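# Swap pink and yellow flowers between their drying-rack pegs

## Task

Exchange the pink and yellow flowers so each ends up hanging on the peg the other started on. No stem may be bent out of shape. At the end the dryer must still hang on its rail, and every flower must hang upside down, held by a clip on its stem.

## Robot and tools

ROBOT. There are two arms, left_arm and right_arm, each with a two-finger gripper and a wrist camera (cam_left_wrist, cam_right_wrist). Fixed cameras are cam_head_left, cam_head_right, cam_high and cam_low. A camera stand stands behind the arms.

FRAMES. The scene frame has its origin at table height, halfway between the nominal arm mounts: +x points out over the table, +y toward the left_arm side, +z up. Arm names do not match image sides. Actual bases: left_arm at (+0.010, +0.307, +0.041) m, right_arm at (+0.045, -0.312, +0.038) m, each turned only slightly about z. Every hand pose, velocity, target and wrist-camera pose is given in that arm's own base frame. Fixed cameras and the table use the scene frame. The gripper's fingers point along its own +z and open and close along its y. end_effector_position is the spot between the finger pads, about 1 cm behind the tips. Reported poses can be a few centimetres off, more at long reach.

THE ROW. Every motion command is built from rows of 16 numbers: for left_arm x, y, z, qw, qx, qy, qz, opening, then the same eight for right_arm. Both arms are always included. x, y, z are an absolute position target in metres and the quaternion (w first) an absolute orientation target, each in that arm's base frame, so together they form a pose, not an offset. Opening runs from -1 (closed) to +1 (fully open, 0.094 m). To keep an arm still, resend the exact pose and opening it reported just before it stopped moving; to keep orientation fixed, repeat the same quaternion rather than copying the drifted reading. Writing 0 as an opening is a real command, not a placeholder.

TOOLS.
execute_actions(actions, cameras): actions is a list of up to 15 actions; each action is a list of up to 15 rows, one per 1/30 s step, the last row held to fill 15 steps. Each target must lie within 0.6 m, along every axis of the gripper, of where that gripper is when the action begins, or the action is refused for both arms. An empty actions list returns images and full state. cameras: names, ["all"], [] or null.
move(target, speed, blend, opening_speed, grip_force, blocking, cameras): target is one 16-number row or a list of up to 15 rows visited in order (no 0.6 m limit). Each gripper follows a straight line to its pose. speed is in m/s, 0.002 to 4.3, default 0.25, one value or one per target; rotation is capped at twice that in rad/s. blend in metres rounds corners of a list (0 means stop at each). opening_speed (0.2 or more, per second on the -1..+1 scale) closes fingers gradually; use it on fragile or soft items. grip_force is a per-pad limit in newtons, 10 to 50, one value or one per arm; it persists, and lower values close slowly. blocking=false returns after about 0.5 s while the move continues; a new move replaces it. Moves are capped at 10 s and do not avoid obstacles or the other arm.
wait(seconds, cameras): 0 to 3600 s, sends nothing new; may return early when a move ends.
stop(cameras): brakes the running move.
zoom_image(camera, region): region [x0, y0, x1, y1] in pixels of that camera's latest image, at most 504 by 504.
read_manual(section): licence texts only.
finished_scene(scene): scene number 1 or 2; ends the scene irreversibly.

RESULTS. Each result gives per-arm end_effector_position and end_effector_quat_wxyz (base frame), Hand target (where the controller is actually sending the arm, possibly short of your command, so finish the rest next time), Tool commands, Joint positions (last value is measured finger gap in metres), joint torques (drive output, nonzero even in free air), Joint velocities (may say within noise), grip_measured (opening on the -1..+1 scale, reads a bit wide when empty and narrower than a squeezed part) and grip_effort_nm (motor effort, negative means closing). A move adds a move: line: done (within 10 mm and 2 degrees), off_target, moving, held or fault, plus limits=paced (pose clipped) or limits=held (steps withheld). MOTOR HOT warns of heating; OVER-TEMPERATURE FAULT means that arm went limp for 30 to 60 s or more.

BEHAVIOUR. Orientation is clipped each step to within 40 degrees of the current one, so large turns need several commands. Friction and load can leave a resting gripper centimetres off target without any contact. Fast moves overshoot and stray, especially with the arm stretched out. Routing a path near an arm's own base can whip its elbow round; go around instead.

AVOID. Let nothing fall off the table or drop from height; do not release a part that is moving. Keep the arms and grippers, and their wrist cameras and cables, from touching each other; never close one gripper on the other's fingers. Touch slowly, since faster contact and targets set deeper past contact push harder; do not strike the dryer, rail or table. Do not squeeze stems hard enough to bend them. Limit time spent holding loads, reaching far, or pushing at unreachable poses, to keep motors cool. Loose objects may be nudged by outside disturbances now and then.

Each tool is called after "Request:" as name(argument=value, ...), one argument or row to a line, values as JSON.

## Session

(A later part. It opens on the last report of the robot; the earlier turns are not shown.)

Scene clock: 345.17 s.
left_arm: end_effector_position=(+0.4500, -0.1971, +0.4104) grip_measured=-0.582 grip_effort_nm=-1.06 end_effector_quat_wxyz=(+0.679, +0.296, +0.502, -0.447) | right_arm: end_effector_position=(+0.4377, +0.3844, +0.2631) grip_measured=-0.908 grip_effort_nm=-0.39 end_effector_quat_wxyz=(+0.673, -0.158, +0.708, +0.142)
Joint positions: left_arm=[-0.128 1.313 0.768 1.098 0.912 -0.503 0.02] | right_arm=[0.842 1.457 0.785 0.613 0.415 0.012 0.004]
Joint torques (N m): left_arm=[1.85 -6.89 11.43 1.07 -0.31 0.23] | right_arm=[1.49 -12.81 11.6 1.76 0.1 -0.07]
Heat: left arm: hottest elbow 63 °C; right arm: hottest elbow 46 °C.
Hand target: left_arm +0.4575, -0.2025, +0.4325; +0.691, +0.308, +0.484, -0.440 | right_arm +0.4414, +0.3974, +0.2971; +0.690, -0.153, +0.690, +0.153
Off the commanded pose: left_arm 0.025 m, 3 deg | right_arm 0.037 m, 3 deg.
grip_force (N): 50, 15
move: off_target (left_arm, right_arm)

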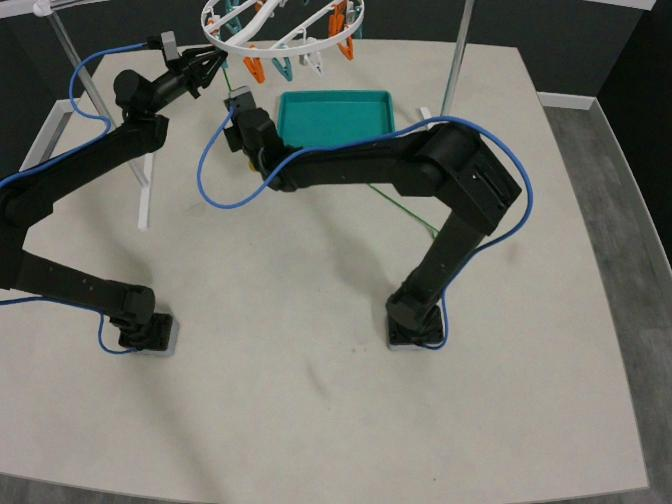

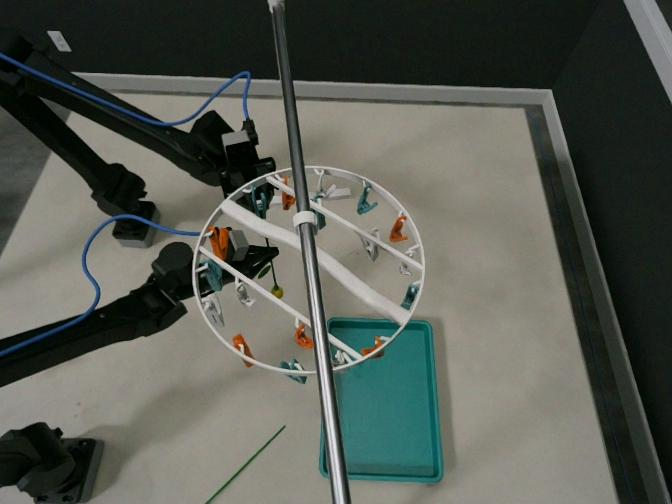

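Request:
move(
  target=[0.459,-0.203,0.433,0.6909,0.3082,0.4837,-0.4402,-0.8,0.443,0.389,0.296,0.6903,-0.1530,0.6903,0.1530,-1],
  speed=0.04,
  cameras=["cam_head_right","cam_high"],
)

Request:
zoom_image(
  camera="cam_high",
  region=[230, 190, 290, 280],
)

Request:
zoom_image(
  camera="cam_head_right",
  region=[200, 40, 250, 110],
)

Scene clock: 348.77 s.
left_arm: end_effector_position=(+0.4503, -0.1971, +0.4113) grip_measured=-0.582 grip_effort_nm=-1.06 end_effector_quat_wxyz=(+0.679, +0.296, +0.501, -0.447) | right_arm: end_effector_position=(+0.4365, +0.3857, +0.2652) grip_measured=-0.908 grip_effort_nm=-0.39 end_effector_quat_wxyz=(+0.673, -0.161, +0.707, +0.146)
Joint positions: left_arm=[-0.128 1.313 0.77 1.098 0.912 -0.503 0.02] | right_arm=[0.842 1.452 0.785 0.612 0.404 0.012 0.004]
Joint torques (N m): left_arm=[1.85 -6.95 11.3 1.07 -0.31 0.23] | right_arm=[0.21 -13.8 10.28 1.94 -0.08 -0.07]
Heat: left arm: hottest elbow 63 °C; right arm: hottest elbow 47 °C.
Hand target: left_arm +0.4576, -0.2025, +0.4326; +0.691, +0.308, +0.484, -0.440 | right_arm +0.4421, +0.3881, +0.2959; +0.690, -0.153, +0.690, +0.153
Off the commanded pose: left_arm 0.024 m, 3 deg | right_arm 0.032 m, 3 deg.
grip_force (N): 50, 15
move: off_target (left_arm, right_arm)

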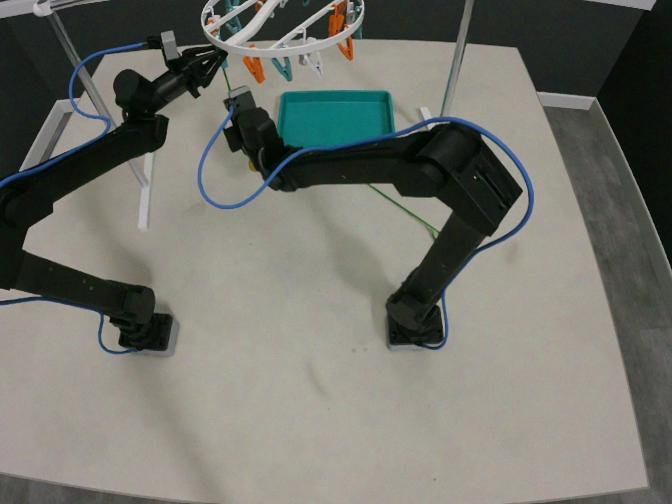

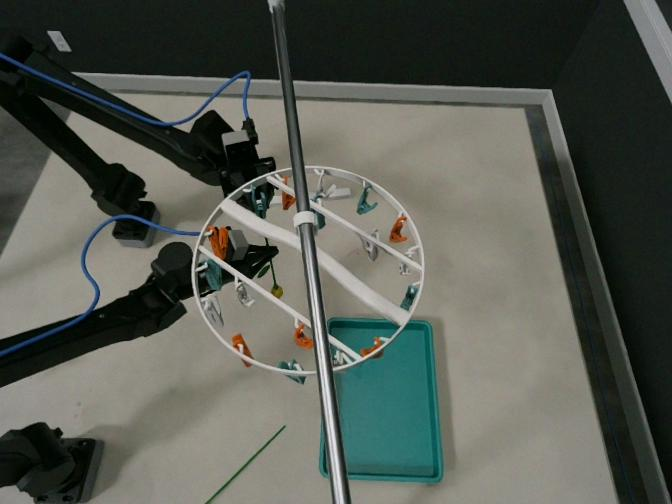

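Scaled by 5.600 from the camera's image (finer frame: 960x720).

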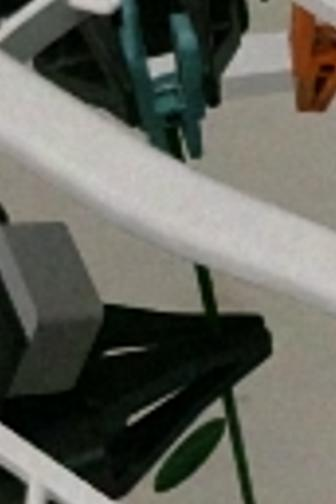

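Scaled by 7.200 from the camera's image (finer frame: 960x720).

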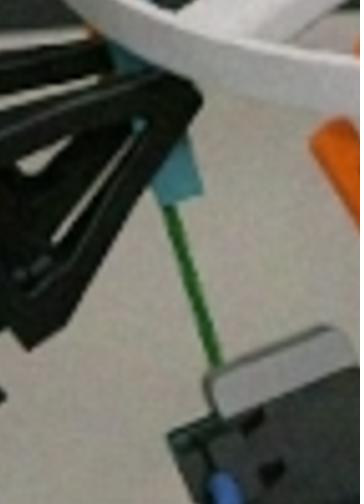

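Request:
move(
  target=[0.459,-0.203,0.433,0.6909,0.3082,0.4837,-0.4402,-0.8,0.443,0.383,0.272,0.6903,-0.1530,0.6903,0.1530,-1],
  speed=0.04,
  cameras=["cam_head_right"],
)

Request:
zoom_image(
  camera="cam_head_right",
  region=[200, 40, 250, 110],
)

Scene clock: 351.73 s.
left_arm: end_effector_position=(+0.4510, -0.1971, +0.4143) grip_measured=-0.582 grip_effort_nm=-1.06 end_effector_quat_wxyz=(+0.681, +0.297, +0.499, -0.446) | right_arm: end_effector_position=(+0.4389, +0.3868, +0.2688) grip_measured=-0.908 grip_effort_nm=-0.39 end_effector_quat_wxyz=(+0.683, -0.156, +0.697, +0.155)
Joint positions: left_arm=[-0.128 1.313 0.776 1.098 0.911 -0.502 0.02] | right_arm=[0.838 1.465 0.785 0.658 0.394 0.012 0.004]
Joint torques (N m): left_arm=[1.85 -6.77 10.96 1.03 -0.28 0.23] | right_arm=[-0.15 -11.87 7.34 3.11 -0.11 -0.08]
Heat: left arm: hottest elbow 64 °C; right arm: hottest elbow 48 °C.
Hand target: left_arm +0.4578, -0.2026, +0.4326; +0.691, +0.308, +0.484, -0.440 | right_arm +0.4429, +0.3830, +0.2720; +0.690, -0.153, +0.691, +0.153
Off the commanded pose: left_arm 0.021 m, 2 deg | right_arm 0.006 m, 1 deg.
grip_force (N): 50, 15
move: off_target (left_arm)

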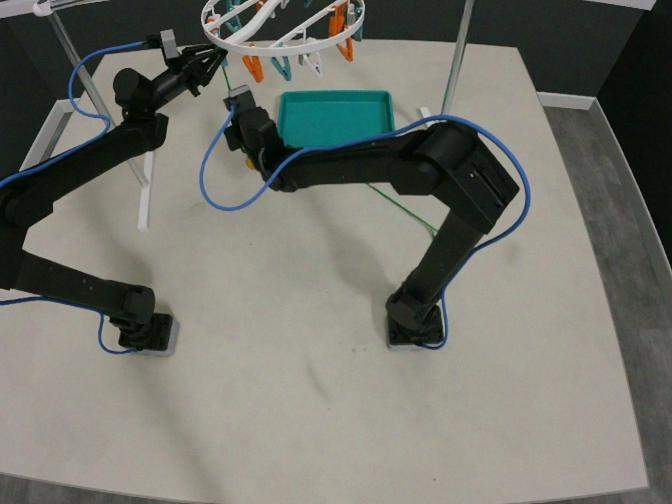

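Scaled by 7.200 from the camera's image (finer frame: 960x720).

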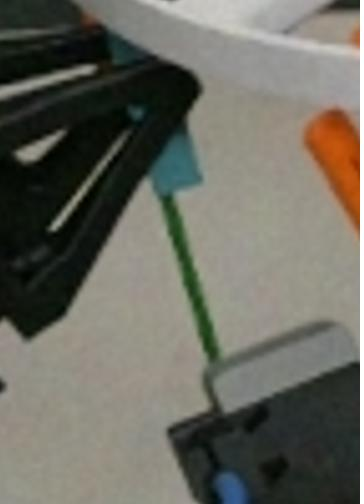

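Request:
move(
  target=[0.459,-0.203,0.433,0.6909,0.3082,0.4837,-0.4402,-0.8,0.443,0.376,0.252,0.6903,-0.1530,0.6903,0.1530,-1],
  speed=0.04,
  cameras=["cam_head_right","cam_high"],
)

Request:
zoom_image(
  camera="cam_head_right",
  region=[200, 40, 250, 110],
)

Request:
zoom_image(
  camera="cam_high",
  region=[230, 190, 290, 280],
)

Scene clock: 355.23 s.
left_arm: end_effector_position=(+0.4510, -0.1971, +0.4143) grip_measured=-0.582 grip_effort_nm=-1.06 end_effector_quat_wxyz=(+0.681, +0.297, +0.499, -0.446) | right_arm: end_effector_position=(+0.4395, +0.3804, +0.2564) grip_measured=-0.908 grip_effort_nm=-0.39 end_effector_quat_wxyz=(+0.688, -0.152, +0.692, +0.159)
Joint positions: left_arm=[-0.128 1.313 0.776 1.098 0.911 -0.502 0.02] | right_arm=[0.826 1.489 0.754 0.731 0.383 0.012 0.004]
Joint torques (N m): left_arm=[1.79 -6.71 10.96 1.03 -0.28 0.23] | right_arm=[-0.15 -10.99 6.72 2.8 -0.1 -0.08]
Heat: left arm: hottest elbow 64 °C; right arm: hottest elbow 48 °C.
Hand target: left_arm +0.4578, -0.2026, +0.4326; +0.691, +0.308, +0.484, -0.440 | right_arm +0.4429, +0.3760, +0.2521; +0.690, -0.153, +0.690, +0.153
Off the commanded pose: left_arm 0.021 m, 2 deg | right_arm 0.007 m, 1 deg.
grip_force (N): 50, 15
move: off_target (left_arm)

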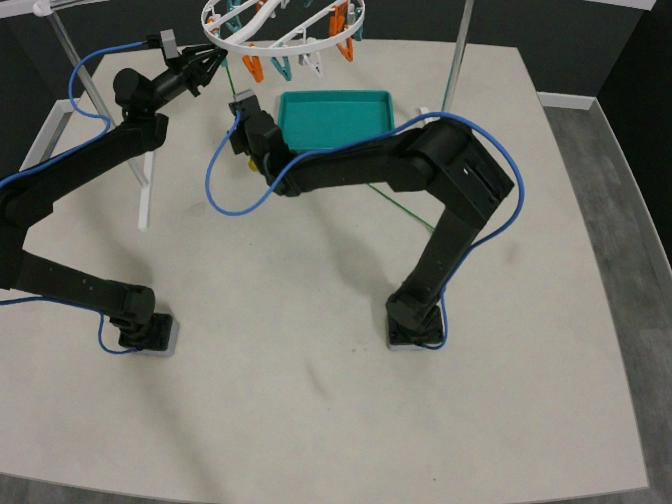

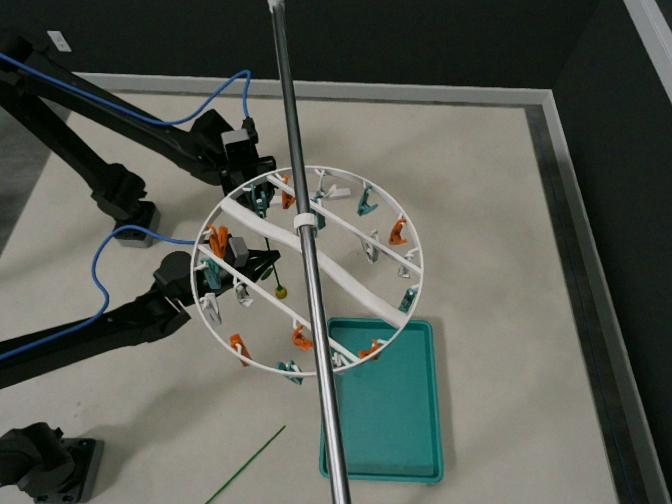

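Scaled by 7.200 from the camera's image (finer frame: 960x720).

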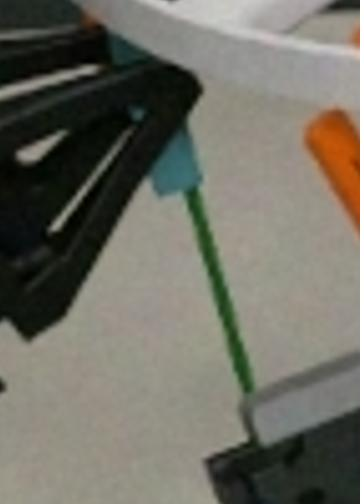

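Scaled by 5.600 from the camera's image (finer frame: 960x720).

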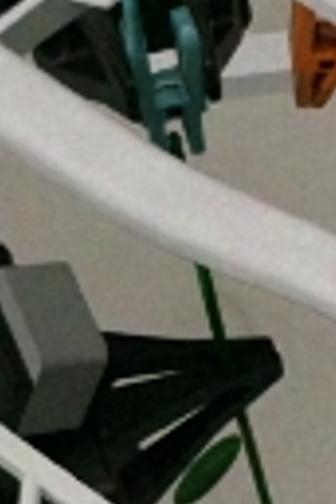

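Request:
move(
  target=[0.459,-0.203,0.433,0.6909,0.3082,0.4837,-0.4402,-0.8,0.444,0.386,0.282,0.6903,-0.1530,0.6903,0.1530,-1],
  speed=0.04,
  cameras=["cam_head_right","cam_high"],
)

Request:
zoom_image(
  camera="cam_head_right",
  region=[200, 40, 250, 110],
)

Request:
zoom_image(
  camera="cam_high",
  region=[230, 190, 290, 280],
)

Scene clock: 360.40 s.
left_arm: end_effector_position=(+0.4510, -0.1971, +0.4143) grip_measured=-0.582 grip_effort_nm=-1.06 end_effector_quat_wxyz=(+0.681, +0.297, +0.499, -0.446) | right_arm: end_effector_position=(+0.4379, +0.3763, +0.2532) grip_measured=-0.908 grip_effort_nm=-0.39 end_effector_quat_wxyz=(+0.675, -0.158, +0.706, +0.146)
Joint positions: left_arm=[-0.128 1.313 0.776 1.098 0.911 -0.502 0.02] | right_arm=[0.826 1.465 0.754 0.661 0.393 0.012 0.004]
Joint torques (N m): left_arm=[1.85 -6.89 10.96 1.05 -0.28 0.23] | right_arm=[0.97 -12.98 10.65 1.72 0.09 -0.06]
Heat: left arm: hottest elbow 65 °C; right arm: hottest elbow 47 °C.
Hand target: left_arm +0.4578, -0.2026, +0.4326; +0.691, +0.308, +0.484, -0.440 | right_arm +0.4429, +0.3850, +0.2821; +0.690, -0.153, +0.690, +0.153
Off the commanded pose: left_arm 0.021 m, 2 deg | right_arm 0.031 m, 3 deg.
grip_force (N): 50, 15
move: off_target (left_arm, right_arm)

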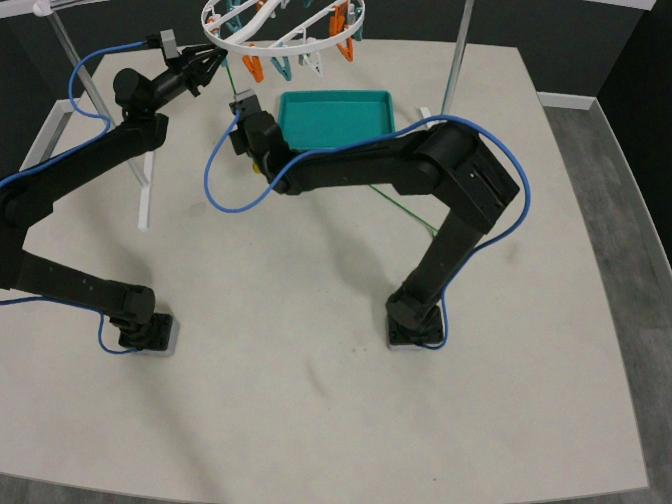

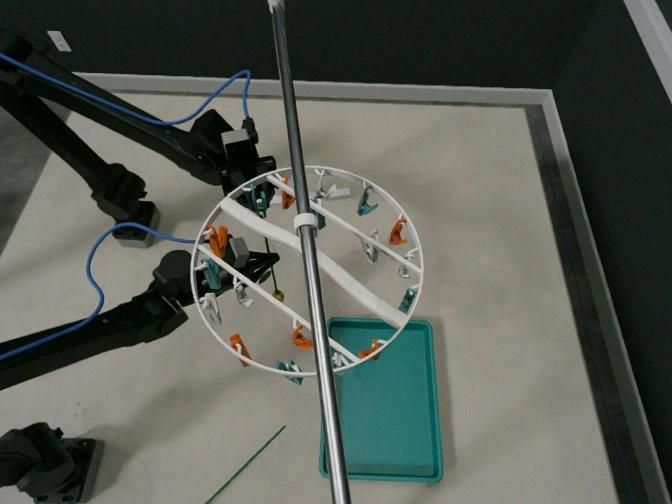

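Scaled by 7.200 from the camera's image (finer frame: 960x720).

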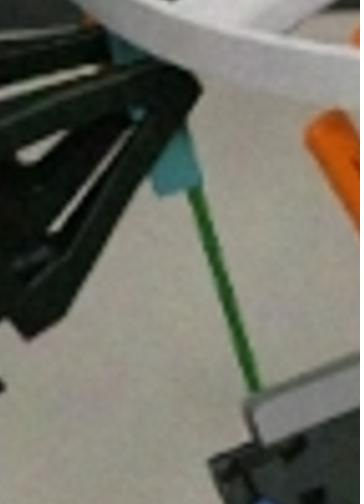

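Scaled by 5.600 from the camera's image (finer frame: 960x720).

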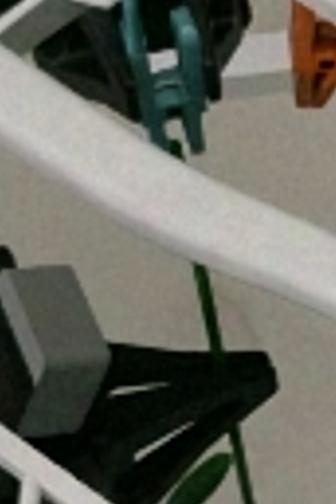

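Request:
move(
  target=[0.459,-0.203,0.433,0.6909,0.3082,0.4837,-0.4402,-0.8,0.443,0.395,0.290,0.6903,-0.1530,0.6903,0.1530,-1],
  speed=0.04,
  cameras=["cam_head_right","cam_high"],
)

Request:
zoom_image(
  camera="cam_head_right",
  region=[200, 40, 250, 110],
)

Request:
zoom_image(
  camera="cam_high",
  region=[230, 190, 290, 280],
)

Scene clock: 364.00 s.
left_arm: end_effector_position=(+0.4510, -0.1971, +0.4143) grip_measured=-0.582 grip_effort_nm=-1.06 end_effector_quat_wxyz=(+0.681, +0.297, +0.499, -0.446) | right_arm: end_effector_position=(+0.4372, +0.3811, +0.2559) grip_measured=-0.908 grip_effort_nm=-0.39 end_effector_quat_wxyz=(+0.673, -0.158, +0.709, +0.142)
Joint positions: left_arm=[-0.128 1.313 0.776 1.098 0.911 -0.502 0.02] | right_arm=[0.837 1.463 0.769 0.635 0.409 0.012 0.004]
Joint torques (N m): left_arm=[1.79 -6.83 10.97 1.03 -0.28 0.23] | right_arm=[1.32 -13.04 11.38 1.7 0.1 -0.08]
Heat: left arm: hottest elbow 65 °C; right arm: hottest elbow 47 °C.
Hand target: left_arm +0.4578, -0.2026, +0.4326; +0.691, +0.308, +0.484, -0.440 | right_arm +0.4414, +0.3935, +0.2900; +0.690, -0.153, +0.690, +0.153
Off the commanded pose: left_arm 0.021 m, 2 deg | right_arm 0.037 m, 3 deg.
grip_force (N): 50, 15
move: off_target (left_arm, right_arm)

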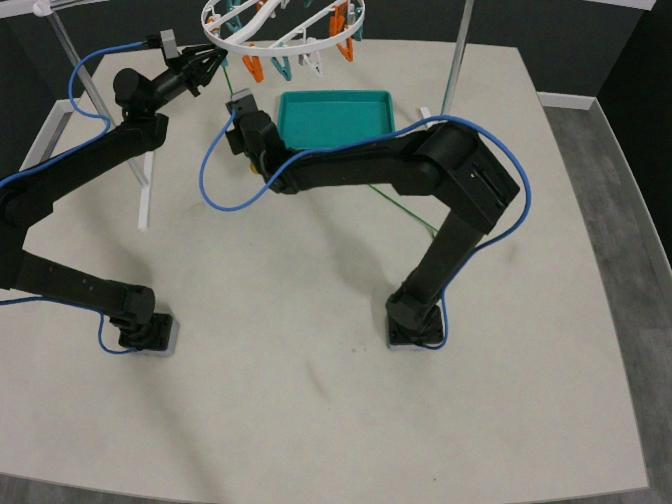

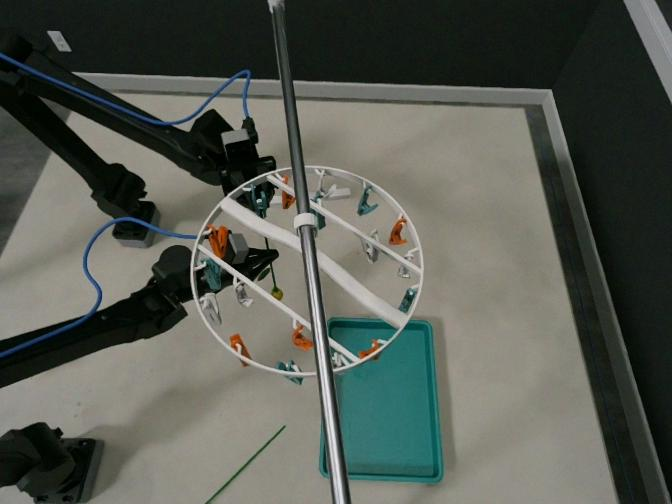

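Scaled by 7.200 from the camera's image (finer frame: 960x720).

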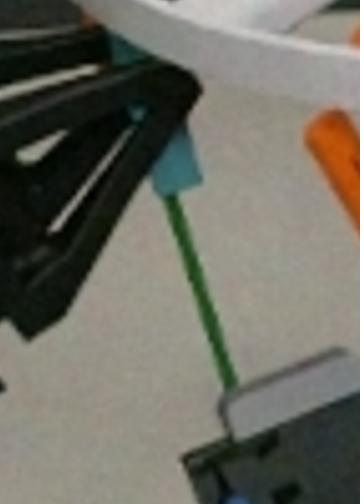

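Scaled by 5.600 from the camera's image (finer frame: 960x720).

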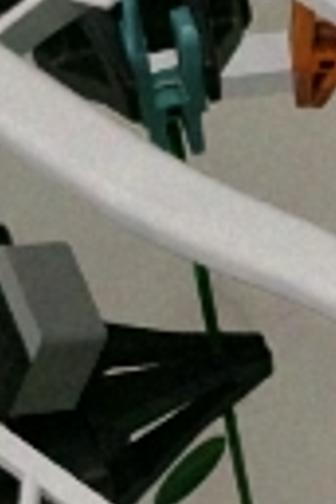

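Request:
move(
  target=[0.459,-0.203,0.433,0.6909,0.3082,0.4837,-0.4402,-0.8,0.443,0.395,0.298,0.6903,-0.1530,0.6903,0.1530,-1],
  speed=0.04,
  cameras=["cam_head_right","cam_high"],
)

Request:
zoom_image(
  camera="cam_head_right",
  region=[200, 40, 250, 110],
)

Request:
zoom_image(
  camera="cam_high",
  region=[230, 190, 290, 280],
)

Scene clock: 367.47 s.
left_arm: end_effector_position=(+0.4510, -0.1971, +0.4143) grip_measured=-0.582 grip_effort_nm=-1.06 end_effector_quat_wxyz=(+0.681, +0.297, +0.499, -0.446) | right_arm: end_effector_position=(+0.4374, +0.3813, +0.2640) grip_measured=-0.908 grip_effort_nm=-0.39 end_effector_quat_wxyz=(+0.673, -0.158, +0.708, +0.142)
Joint positions: left_arm=[-0.128 1.313 0.776 1.098 0.911 -0.502 0.02] | right_arm=[0.837 1.448 0.779 0.61 0.409 0.012 0.004]
Joint torques (N m): left_arm=[1.85 -6.83 10.96 1.05 -0.28 0.23] | right_arm=[1.32 -12.63 11.55 1.72 0.1 -0.07]
Heat: left arm: hottest elbow 65 °C; right arm: hottest elbow 47 °C.
Hand target: left_arm +0.4578, -0.2026, +0.4326; +0.691, +0.308, +0.484, -0.440 | right_arm +0.4414, +0.3935, +0.2980; +0.690, -0.153, +0.690, +0.153
Off the commanded pose: left_arm 0.021 m, 2 deg | right_arm 0.037 m, 3 deg.
grip_force (N): 50, 15
move: off_target (left_arm, right_arm)

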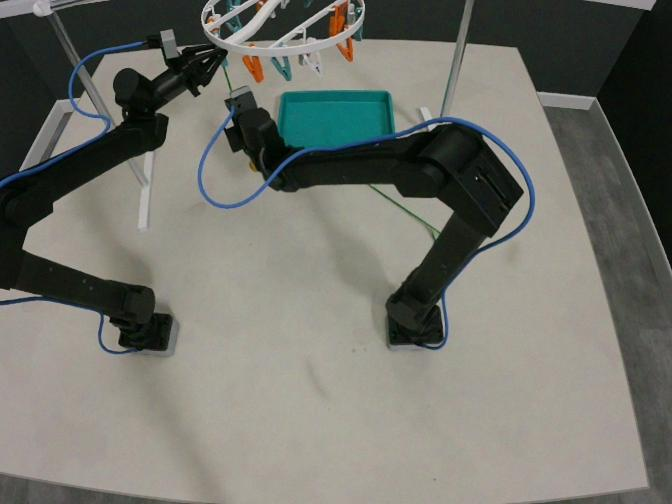

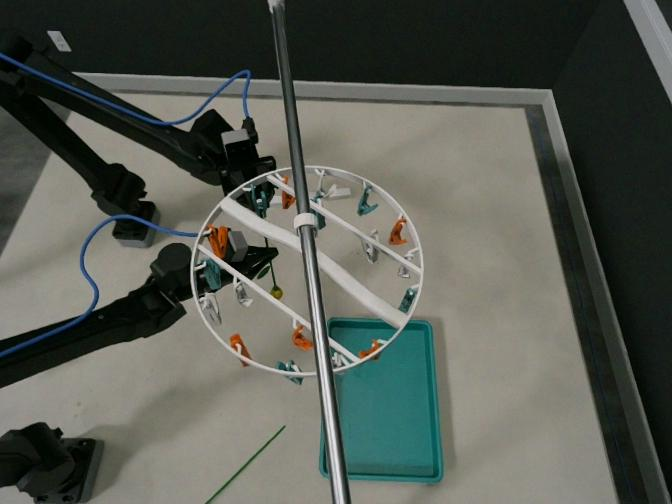

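Scaled by 7.200 from the camera's image (finer frame: 960x720).

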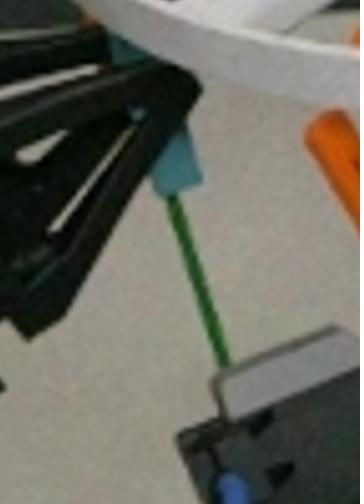

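Scaled by 5.600 from the camera's image (finer frame: 960x720).

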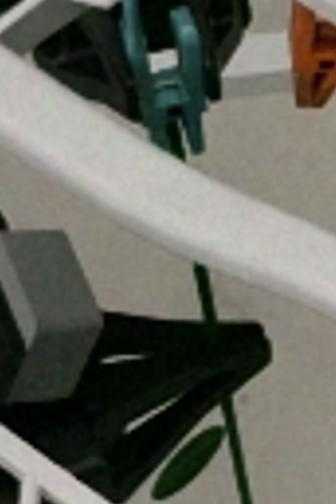

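Good; release.

Request:
move(
  target=[0.459,-0.203,0.433,0.6909,0.3082,0.4837,-0.4402,-0.1,0.443,0.395,0.298,0.6903,-0.1530,0.6903,0.1530,-1],
  opening_speed=0.4,
  cameras=["cam_left_wrist","cam_high"],
)

Request:
zoom_image(
  camera="cam_high",
  region=[230, 180, 290, 270],
)

Scene clock: 371.13 s.
left_arm: end_effector_position=(+0.4510, -0.1971, +0.4143) grip_measured=-0.103 grip_effort_nm=0.06 end_effector_quat_wxyz=(+0.681, +0.297, +0.499, -0.446) | right_arm: end_effector_position=(+0.4374, +0.3813, +0.2640) grip_measured=-0.908 grip_effort_nm=-0.39 end_effector_quat_wxyz=(+0.673, -0.158, +0.708, +0.142)
Joint positions: left_arm=[-0.128 1.313 0.776 1.098 0.911 -0.502 0.042] | right_arm=[0.837 1.448 0.779 0.61 0.409 0.012 0.004]
Joint torques (N m): left_arm=[1.79 -6.83 10.97 1.05 -0.28 0.22] | right_arm=[1.38 -12.81 11.55 1.73 0.1 -0.06]
Heat: left arm: hottest elbow 65 °C; right arm: hottest elbow 48 °C.
Hand target: left_arm +0.4578, -0.2026, +0.4326; +0.691, +0.308, +0.484, -0.440 | right_arm +0.4414, +0.3935, +0.2980; +0.690, -0.153, +0.690, +0.153
Off the commanded pose: left_arm 0.021 m, 2 deg | right_arm 0.037 m, 3 deg.
grip_force (N): 50, 15
move: off_target (left_arm, right_arm)
cam_left_wrist: T_world_to_cam=[[-0.90033, -0.43432, 0.02805, 0.30873], [-0.06961, 0.08009, -0.99435, 0.497], [0.42962, -0.89719, -0.10235, -0.23578]] pos_world=[0.41385, -0.11727, 0.4614]
Images, in order (width x height): cam_high 672x504, cam_left_wrist 672x504.

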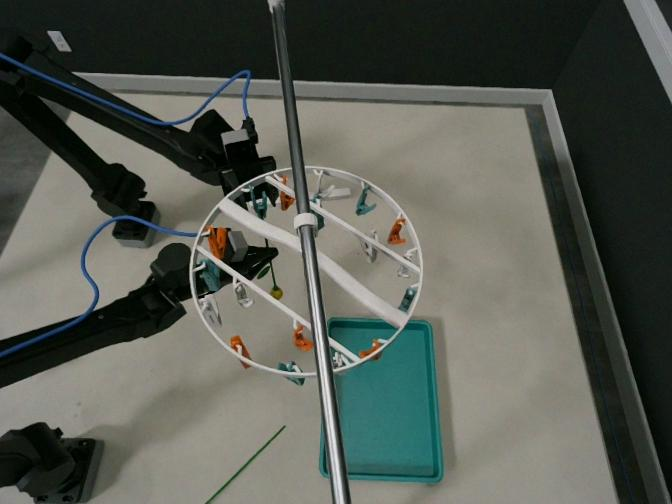

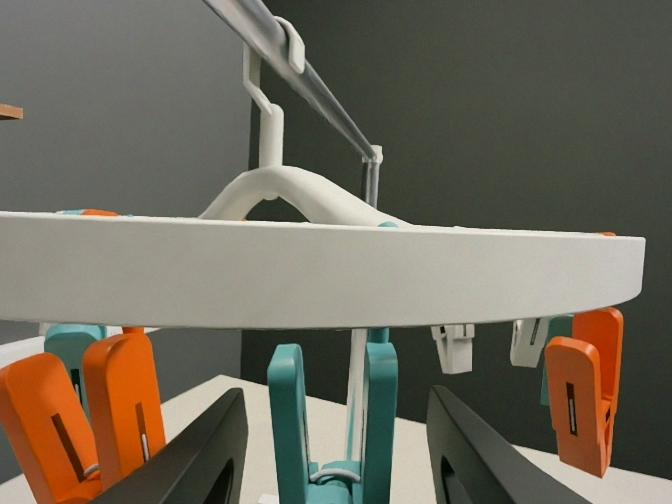

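Scaled by 5.600 from the camera's image (finer frame: 960x720).

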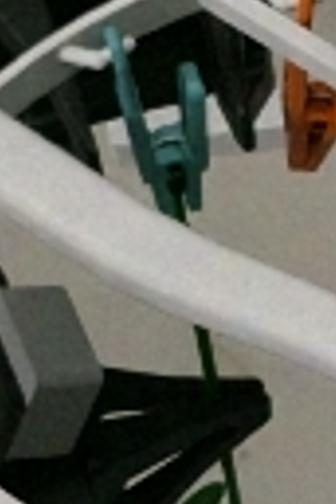

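Request:
move(
  target=[
    [0.459,-0.203,0.433,0.6909,0.3082,0.4837,-0.4402,0.3,0.443,0.395,0.298,0.6903,-0.1530,0.6903,0.1530,-1],
    [0.425,-0.12,0.40,0.6909,0.3082,0.4837,-0.4402,0.3,0.443,0.395,0.298,0.6903,-0.1530,0.6903,0.1530,-1],
  ],
  opening_speed=0.6,
  speed=0.15,
  cameras=["cam_left_wrist"],
)

Request:
zoom_image(
  camera="cam_left_wrist",
  region=[270, 230, 420, 430],
)

Scene clock: 376.70 s.
left_arm: end_effector_position=(+0.4224, -0.1246, +0.4012) grip_measured=+0.298 grip_effort_nm=0.06 end_effector_quat_wxyz=(+0.688, +0.308, +0.485, -0.444) | right_arm: end_effector_position=(+0.4374, +0.3813, +0.2640) grip_measured=-0.908 grip_effort_nm=-0.39 end_effector_quat_wxyz=(+0.673, -0.158, +0.708, +0.142)
Joint positions: left_arm=[0.069 1.321 0.691 1.425 1.075 -0.738 0.061] | right_arm=[0.837 1.448 0.779 0.61 0.409 0.012 0.004]
Joint torques (N m): left_arm=[3.31 -6.01 6.98 1.77 -0.24 0.01] | right_arm=[1.2 -12.69 11.52 1.73 0.1 -0.08]
Heat: left arm: hottest elbow 65 °C; right arm: hottest elbow 50 °C.
Hand target: left_arm +0.4250, -0.1200, +0.3998; +0.691, +0.308, +0.484, -0.440 | right_arm +0.4413, +0.3935, +0.2980; +0.690, -0.153, +0.690, +0.153
Off the commanded pose: left_arm 0.005 m, 1 deg | right_arm 0.037 m, 3 deg.
grip_force (N): 50, 15
move: off_target (right_arm)
cam_left_wrist: T_world_to_cam=[[-0.90525, -0.42484, -0.00533, 0.33151], [-0.0324, 0.08153, -0.99614, 0.46129], [0.42364, -0.90159, -0.08757, -0.16368]] pos_world=[0.38439, -0.04435, 0.44694]

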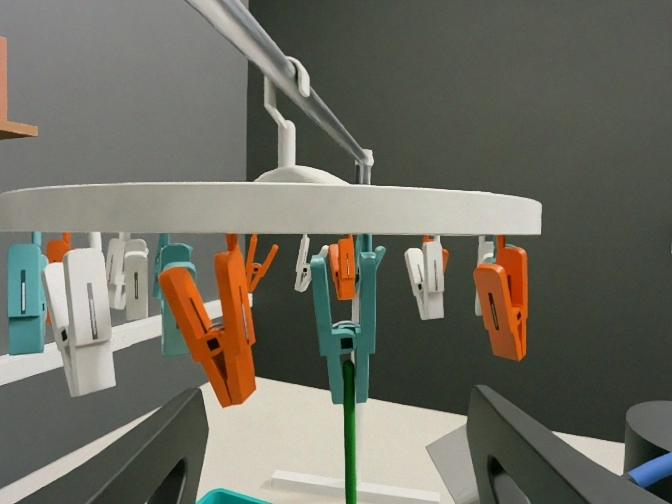

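Scaled by 2.520 from the camera's image (finer frame: 960x720).

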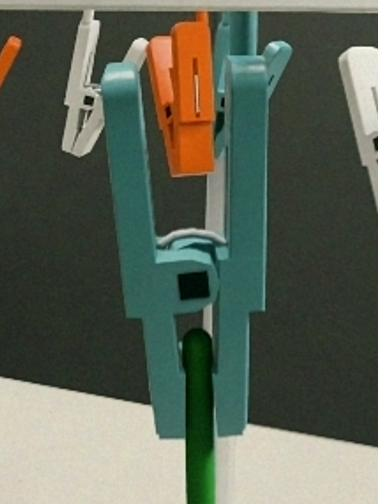

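Request:
move(
  target=[
    [0.425,-0.12,0.40,0.6909,0.3082,0.4837,-0.4402,0.3,0.443,0.395,0.298,0.6903,-0.1530,0.6903,0.1530,-0.55],
    [0.425,-0.12,0.40,0.6909,0.3082,0.4837,-0.4402,0.3,0.353,0.353,0.290,0.6903,-0.1530,0.6903,0.1530,-0.55],
  ],
  opening_speed=0.25,
  speed=0.1,
  cameras=["cam_left_wrist","cam_right_wrist","cam_high"],
)

Scene clock: 384.97 s.
left_arm: end_effector_position=(+0.4224, -0.1246, +0.4013) grip_measured=+0.298 grip_effort_nm=0.06 end_effector_quat_wxyz=(+0.688, +0.308, +0.485, -0.444) | right_arm: end_effector_position=(+0.3583, +0.3524, +0.2906) grip_measured=-0.551 grip_effort_nm=0.07 end_effector_quat_wxyz=(+0.690, -0.146, +0.692, +0.154)
Joint positions: left_arm=[0.069 1.321 0.691 1.425 1.075 -0.738 0.061] | right_arm=[0.952 1.224 0.614 0.61 0.524 0.012 0.021]
Joint torques (N m): left_arm=[3.31 -6.12 6.98 1.78 -0.24 0] | right_arm=[1.38 -8.41 7.23 1.95 0.09 -0.09]
Heat: left arm: hottest elbow 63 °C; right arm: hottest elbow 51 °C.
Hand target: left_arm +0.4250, -0.1200, +0.3999; +0.691, +0.308, +0.484, -0.440 | right_arm +0.3531, +0.3530, +0.2900; +0.690, -0.153, +0.690, +0.153
Off the commanded pose: left_arm 0.005 m, 1 deg | right_arm 0.005 m, 1 deg.
grip_force (N): 50, 15
move: done
cam_left_wrist: T_world_to_cam=[[-0.90535, -0.42463, -0.00491, 0.33137], [-0.03272, 0.08127, -0.99616, 0.4615], [0.4234, -0.90171, -0.08747, -0.16364]] pos_world=[0.38439, -0.04435, 0.44704]
cam_right_wrist: T_world_to_cam=[[0.42037, -0.90735, -0.00269, 0.16884], [-0.37814, -0.17249, -0.90954, 0.50094], [0.8248, 0.38336, -0.41561, -0.221]] pos_world=[0.30073, 0.32433, 0.36423]
Images, in order (width x height): cam_high 672x504, cam_left_wrist 672x504, cam_right_wrist 672x504.

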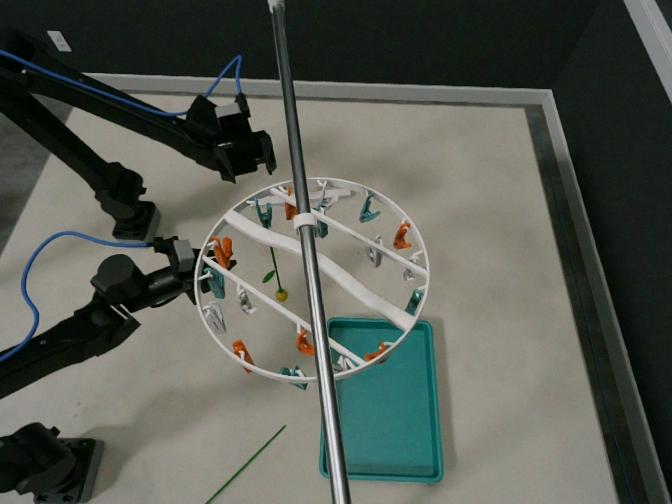

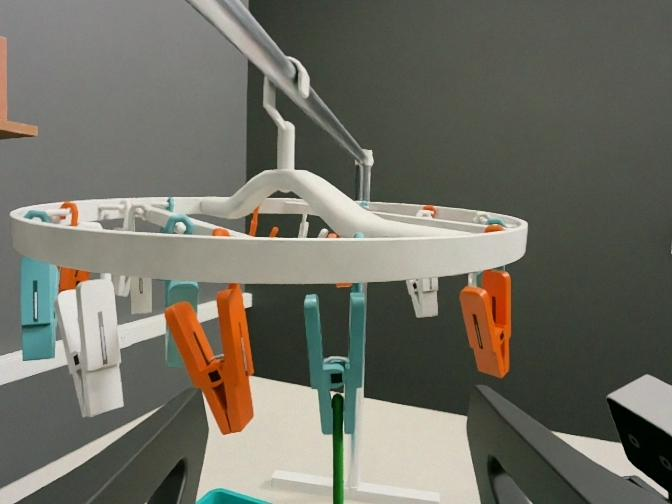

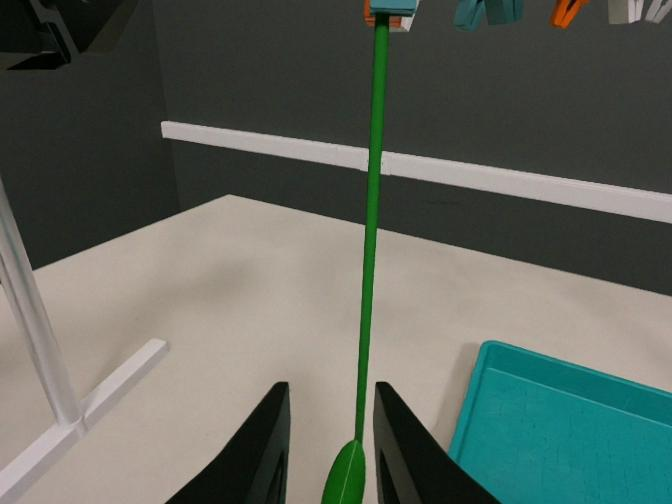

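Request:
move(
  target=[
    [0.36,-0.08,0.40,0.6909,0.3082,0.4837,-0.4402,0.3,0.25,0.25,0.28,0.6903,-0.1530,0.6903,0.1530,0.0],
    [0.29,-0.08,0.42,0.6409,0.2988,0.6409,-0.2988,0.3,0.26,0.0,0.28,0.3536,-0.3536,0.8536,0.1464,0.0],
    [0.27,-0.15,0.42,0.6904,0.153,0.6904,-0.153,0.3,0.342,-0.03,0.08,0,-0.3827,0.9239,0,0.0],
  ],
  speed=0.22,
  blend=[0.03,0.03,0],
  opening_speed=0.5,
  cameras=["cam_left_wrist","cam_right_wrist"],
)

Scene clock: 393.43 s.
left_arm: end_effector_position=(+0.2727, -0.1480, +0.3799) grip_measured=+0.298 grip_effort_nm=0.06 end_effector_quat_wxyz=(+0.670, +0.154, +0.711, -0.146) | right_arm: end_effector_position=(+0.3175, -0.0305, +0.0667) grip_measured=-0.001 grip_effort_nm=0.07 end_effector_quat_wxyz=(-0.022, -0.386, +0.922, +0.013)
Joint positions: left_arm=[-0.581 0.345 0.535 -0.249 -0.153 -0.011 0.061] | right_arm=[-0.095 1.354 0.801 -1.069 -0.002 -0.887 0.047]
Joint torques (N m): left_arm=[1.73 1.79 13.52 2.13 -0.1 0.19] | right_arm=[1.38 -7.82 10.21 0.55 -0.01 0.18]
Heat: left arm: hottest elbow 63 °C; right arm: hottest elbow 50 °C.
Hand target: left_arm +0.2682, -0.1486, +0.4189; +0.691, +0.153, +0.690, -0.153 | right_arm +0.3409, -0.0298, +0.0804; +0.000, -0.383, +0.924, +0.000
Off the commanded pose: left_arm 0.040 m, 3 deg | right_arm 0.028 m, 3 deg.
grip_force (N): 50, 15
move: off_target (left_arm, right_arm)
cam_left_wrist: T_world_to_cam=[[-0.41064, -0.91172, -0.01179, -0.01856], [-0.42733, 0.20386, -0.88081, 0.51914], [0.80546, -0.35666, -0.47332, -0.00029]] pos_world=[0.21446, -0.12286, 0.45691]
cam_right_wrist: T_world_to_cam=[[0.71661, -0.69591, -0.04668, -0.2467], [-0.6099, -0.6577, 0.4421, 0.18442], [-0.33837, -0.28834, -0.89575, 0.24727]] pos_world=[0.37293, 0.02091, 0.12844]

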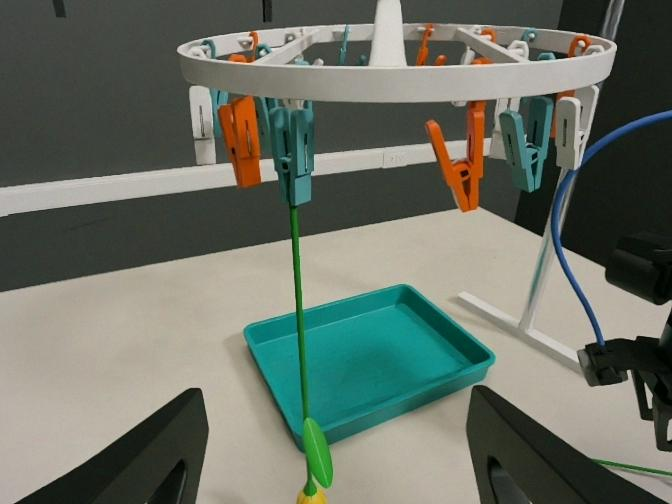

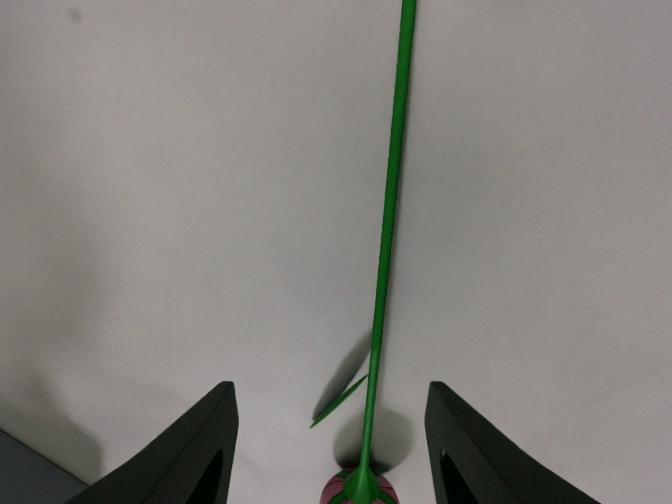

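Request:
move(
  target=[0.27,-0.15,0.42,0.6904,0.153,0.6904,-0.153,0.3,0.345,-0.027,0.0,0,-0.342,0.9397,0,0.0],
  speed=0.12,
  cameras=["cam_right_wrist"],
)

Scene clock: 397.93 s.
left_arm: end_effector_position=(+0.2727, -0.1481, +0.3799) grip_measured=+0.298 grip_effort_nm=0.06 end_effector_quat_wxyz=(+0.670, +0.154, +0.711, -0.146) | right_arm: end_effector_position=(+0.3455, -0.0306, +0.0040) grip_measured=-0.001 grip_effort_nm=0.08 end_effector_quat_wxyz=(+0.001, -0.345, +0.939, +0.000)
Joint positions: left_arm=[-0.582 0.345 0.535 -0.249 -0.153 -0.011 0.061] | right_arm=[-0.088 1.511 0.76 -0.818 -0.002 -0.791 0.047]
Joint torques (N m): left_arm=[1.73 1.79 13.53 2.13 -0.11 0.17] | right_arm=[1.44 -9.41 5.39 0.73 -0.01 0.18]
Heat: left arm: hottest elbow 64 °C; right arm: hottest elbow 50 °C.
Hand target: left_arm +0.2682, -0.1486, +0.4189; +0.691, +0.153, +0.690, -0.153 | right_arm +0.3448, -0.0271, +0.0000; +0.000, -0.342, +0.940, +0.000
Off the commanded pose: left_arm 0.040 m, 3 deg | right_arm 0.005 m, 0 deg.
grip_force (N): 50, 15
move: off_target (left_arm)
cam_right_wrist: T_world_to_cam=[[0.65365, -0.75678, -0.00536, -0.25004], [-0.68784, -0.59703, 0.41284, 0.25807], [-0.31563, -0.26616, -0.91079, 0.19343]] pos_world=[0.402, 0.01633, 0.06829]

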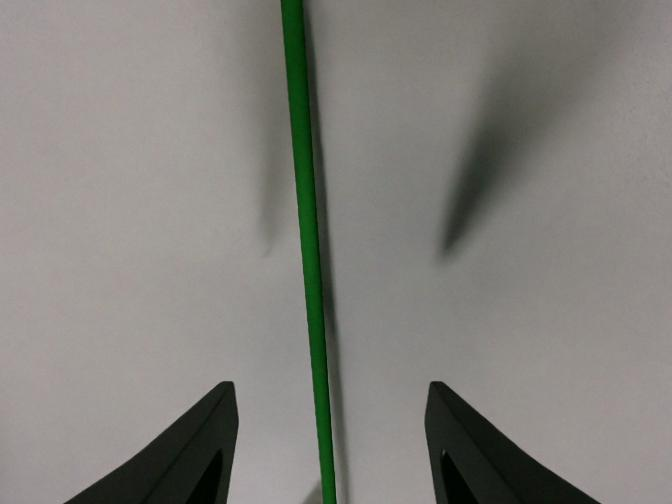

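Request:
move(
  target=[0.27,-0.15,0.42,0.6904,0.153,0.6904,-0.153,0.3,0.342,-0.026,-0.012,0,-0.3827,0.9239,0,-0.3],
  speed=0.1,
  opening_speed=0.5,
  cameras=["cam_right_wrist"],
)

Scene clock: 401.73 s.
left_arm: end_effector_position=(+0.2727, -0.1481, +0.3799) grip_measured=+0.298 grip_effort_nm=0.06 end_effector_quat_wxyz=(+0.670, +0.154, +0.711, -0.146) | right_arm: end_effector_position=(+0.3443, -0.0296, -0.0065) grip_measured=-0.299 grip_effort_nm=-0.08 end_effector_quat_wxyz=(+0.004, -0.370, +0.929, -0.001)
Joint positions: left_arm=[-0.582 0.345 0.535 -0.249 -0.153 -0.011 0.061] | right_arm=[-0.085 1.529 0.743 -0.777 -0.001 -0.844 0.033]
Joint torques (N m): left_arm=[1.73 1.79 13.52 2.13 -0.11 0.17] | right_arm=[1.61 -9.17 5.04 0.75 -0.01 -0.13]
Heat: left arm: hottest elbow 65 °C; right arm: hottest elbow 49 °C.
Hand target: left_arm +0.2682, -0.1486, +0.4189; +0.691, +0.153, +0.690, -0.153 | right_arm +0.3419, -0.0260, -0.0119; +0.000, -0.383, +0.924, +0.000
Off the commanded pose: left_arm 0.040 m, 3 deg | right_arm 0.007 m, 2 deg.
grip_force (N): 50, 15
move: off_target (left_arm)
cam_right_wrist: T_world_to_cam=[[0.69447, -0.71952, -0.00093, -0.26151], [-0.65602, -0.63372, 0.40992, 0.25007], [-0.29554, -0.28406, -0.91212, 0.17624]] pos_world=[0.39775, 0.02038, 0.05799]

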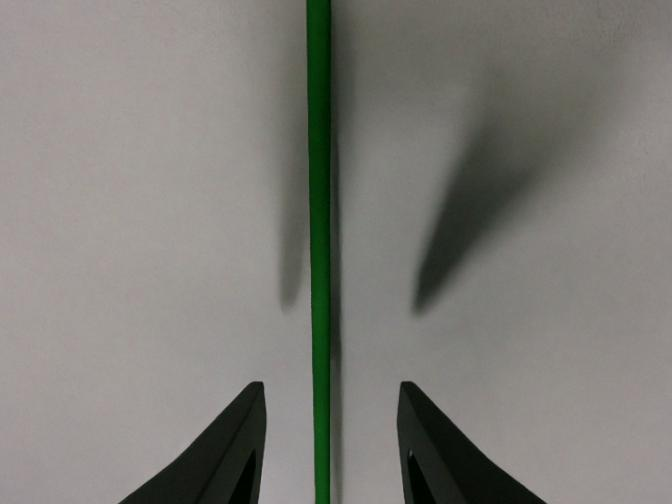

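Request:
move(
  target=[
    [0.27,-0.15,0.42,0.6904,0.153,0.6904,-0.153,0.3,0.338,-0.022,-0.029,0,-0.3827,0.9239,0,-0.3],
    [0.27,-0.15,0.42,0.6904,0.153,0.6904,-0.153,0.3,0.338,-0.022,-0.029,0,-0.3827,0.9239,0,-1],
  ],
  speed=0.06,
  opening_speed=0.4,
  cameras=["cam_right_wrist"],
)

Scene clock: 408.03 s.
left_arm: end_effector_position=(+0.2727, -0.1481, +0.3799) grip_measured=+0.298 grip_effort_nm=0.06 end_effector_quat_wxyz=(+0.670, +0.154, +0.711, -0.146) | right_arm: end_effector_position=(+0.3398, -0.0255, -0.0242) grip_measured=-0.903 grip_effort_nm=-0.37 end_effector_quat_wxyz=(+0.003, -0.376, +0.927, -0.001)
Joint positions: left_arm=[-0.582 0.345 0.535 -0.249 -0.153 -0.011 0.061] | right_arm=[-0.074 1.562 0.715 -0.719 -0.001 -0.844 0.005]
Joint torques (N m): left_arm=[1.73 1.85 13.52 2.14 -0.1 0.17] | right_arm=[1.38 -9.11 4.83 0.79 -0.04 -0.01]
Heat: left arm: hottest elbow 67 °C; right arm: hottest elbow 48 °C.
Hand target: left_arm +0.2682, -0.1486, +0.4189; +0.691, +0.153, +0.690, -0.153 | right_arm +0.3378, -0.0221, -0.0289; +0.000, -0.383, +0.924, +0.000
Off the commanded pose: left_arm 0.040 m, 3 deg | right_arm 0.006 m, 1 deg.
grip_force (N): 50, 15
move: off_target (left_arm)
cam_right_wrist: T_world_to_cam=[[0.70243, -0.71175, -0.00208, -0.25801], [-0.64816, -0.64087, 0.41132, 0.25418], [-0.29409, -0.28758, -0.91149, 0.15938]] pos_world=[0.39285, 0.02509, 0.04019]

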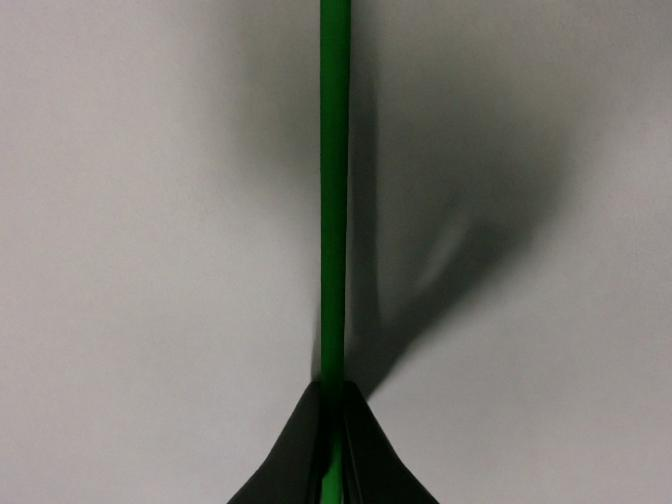

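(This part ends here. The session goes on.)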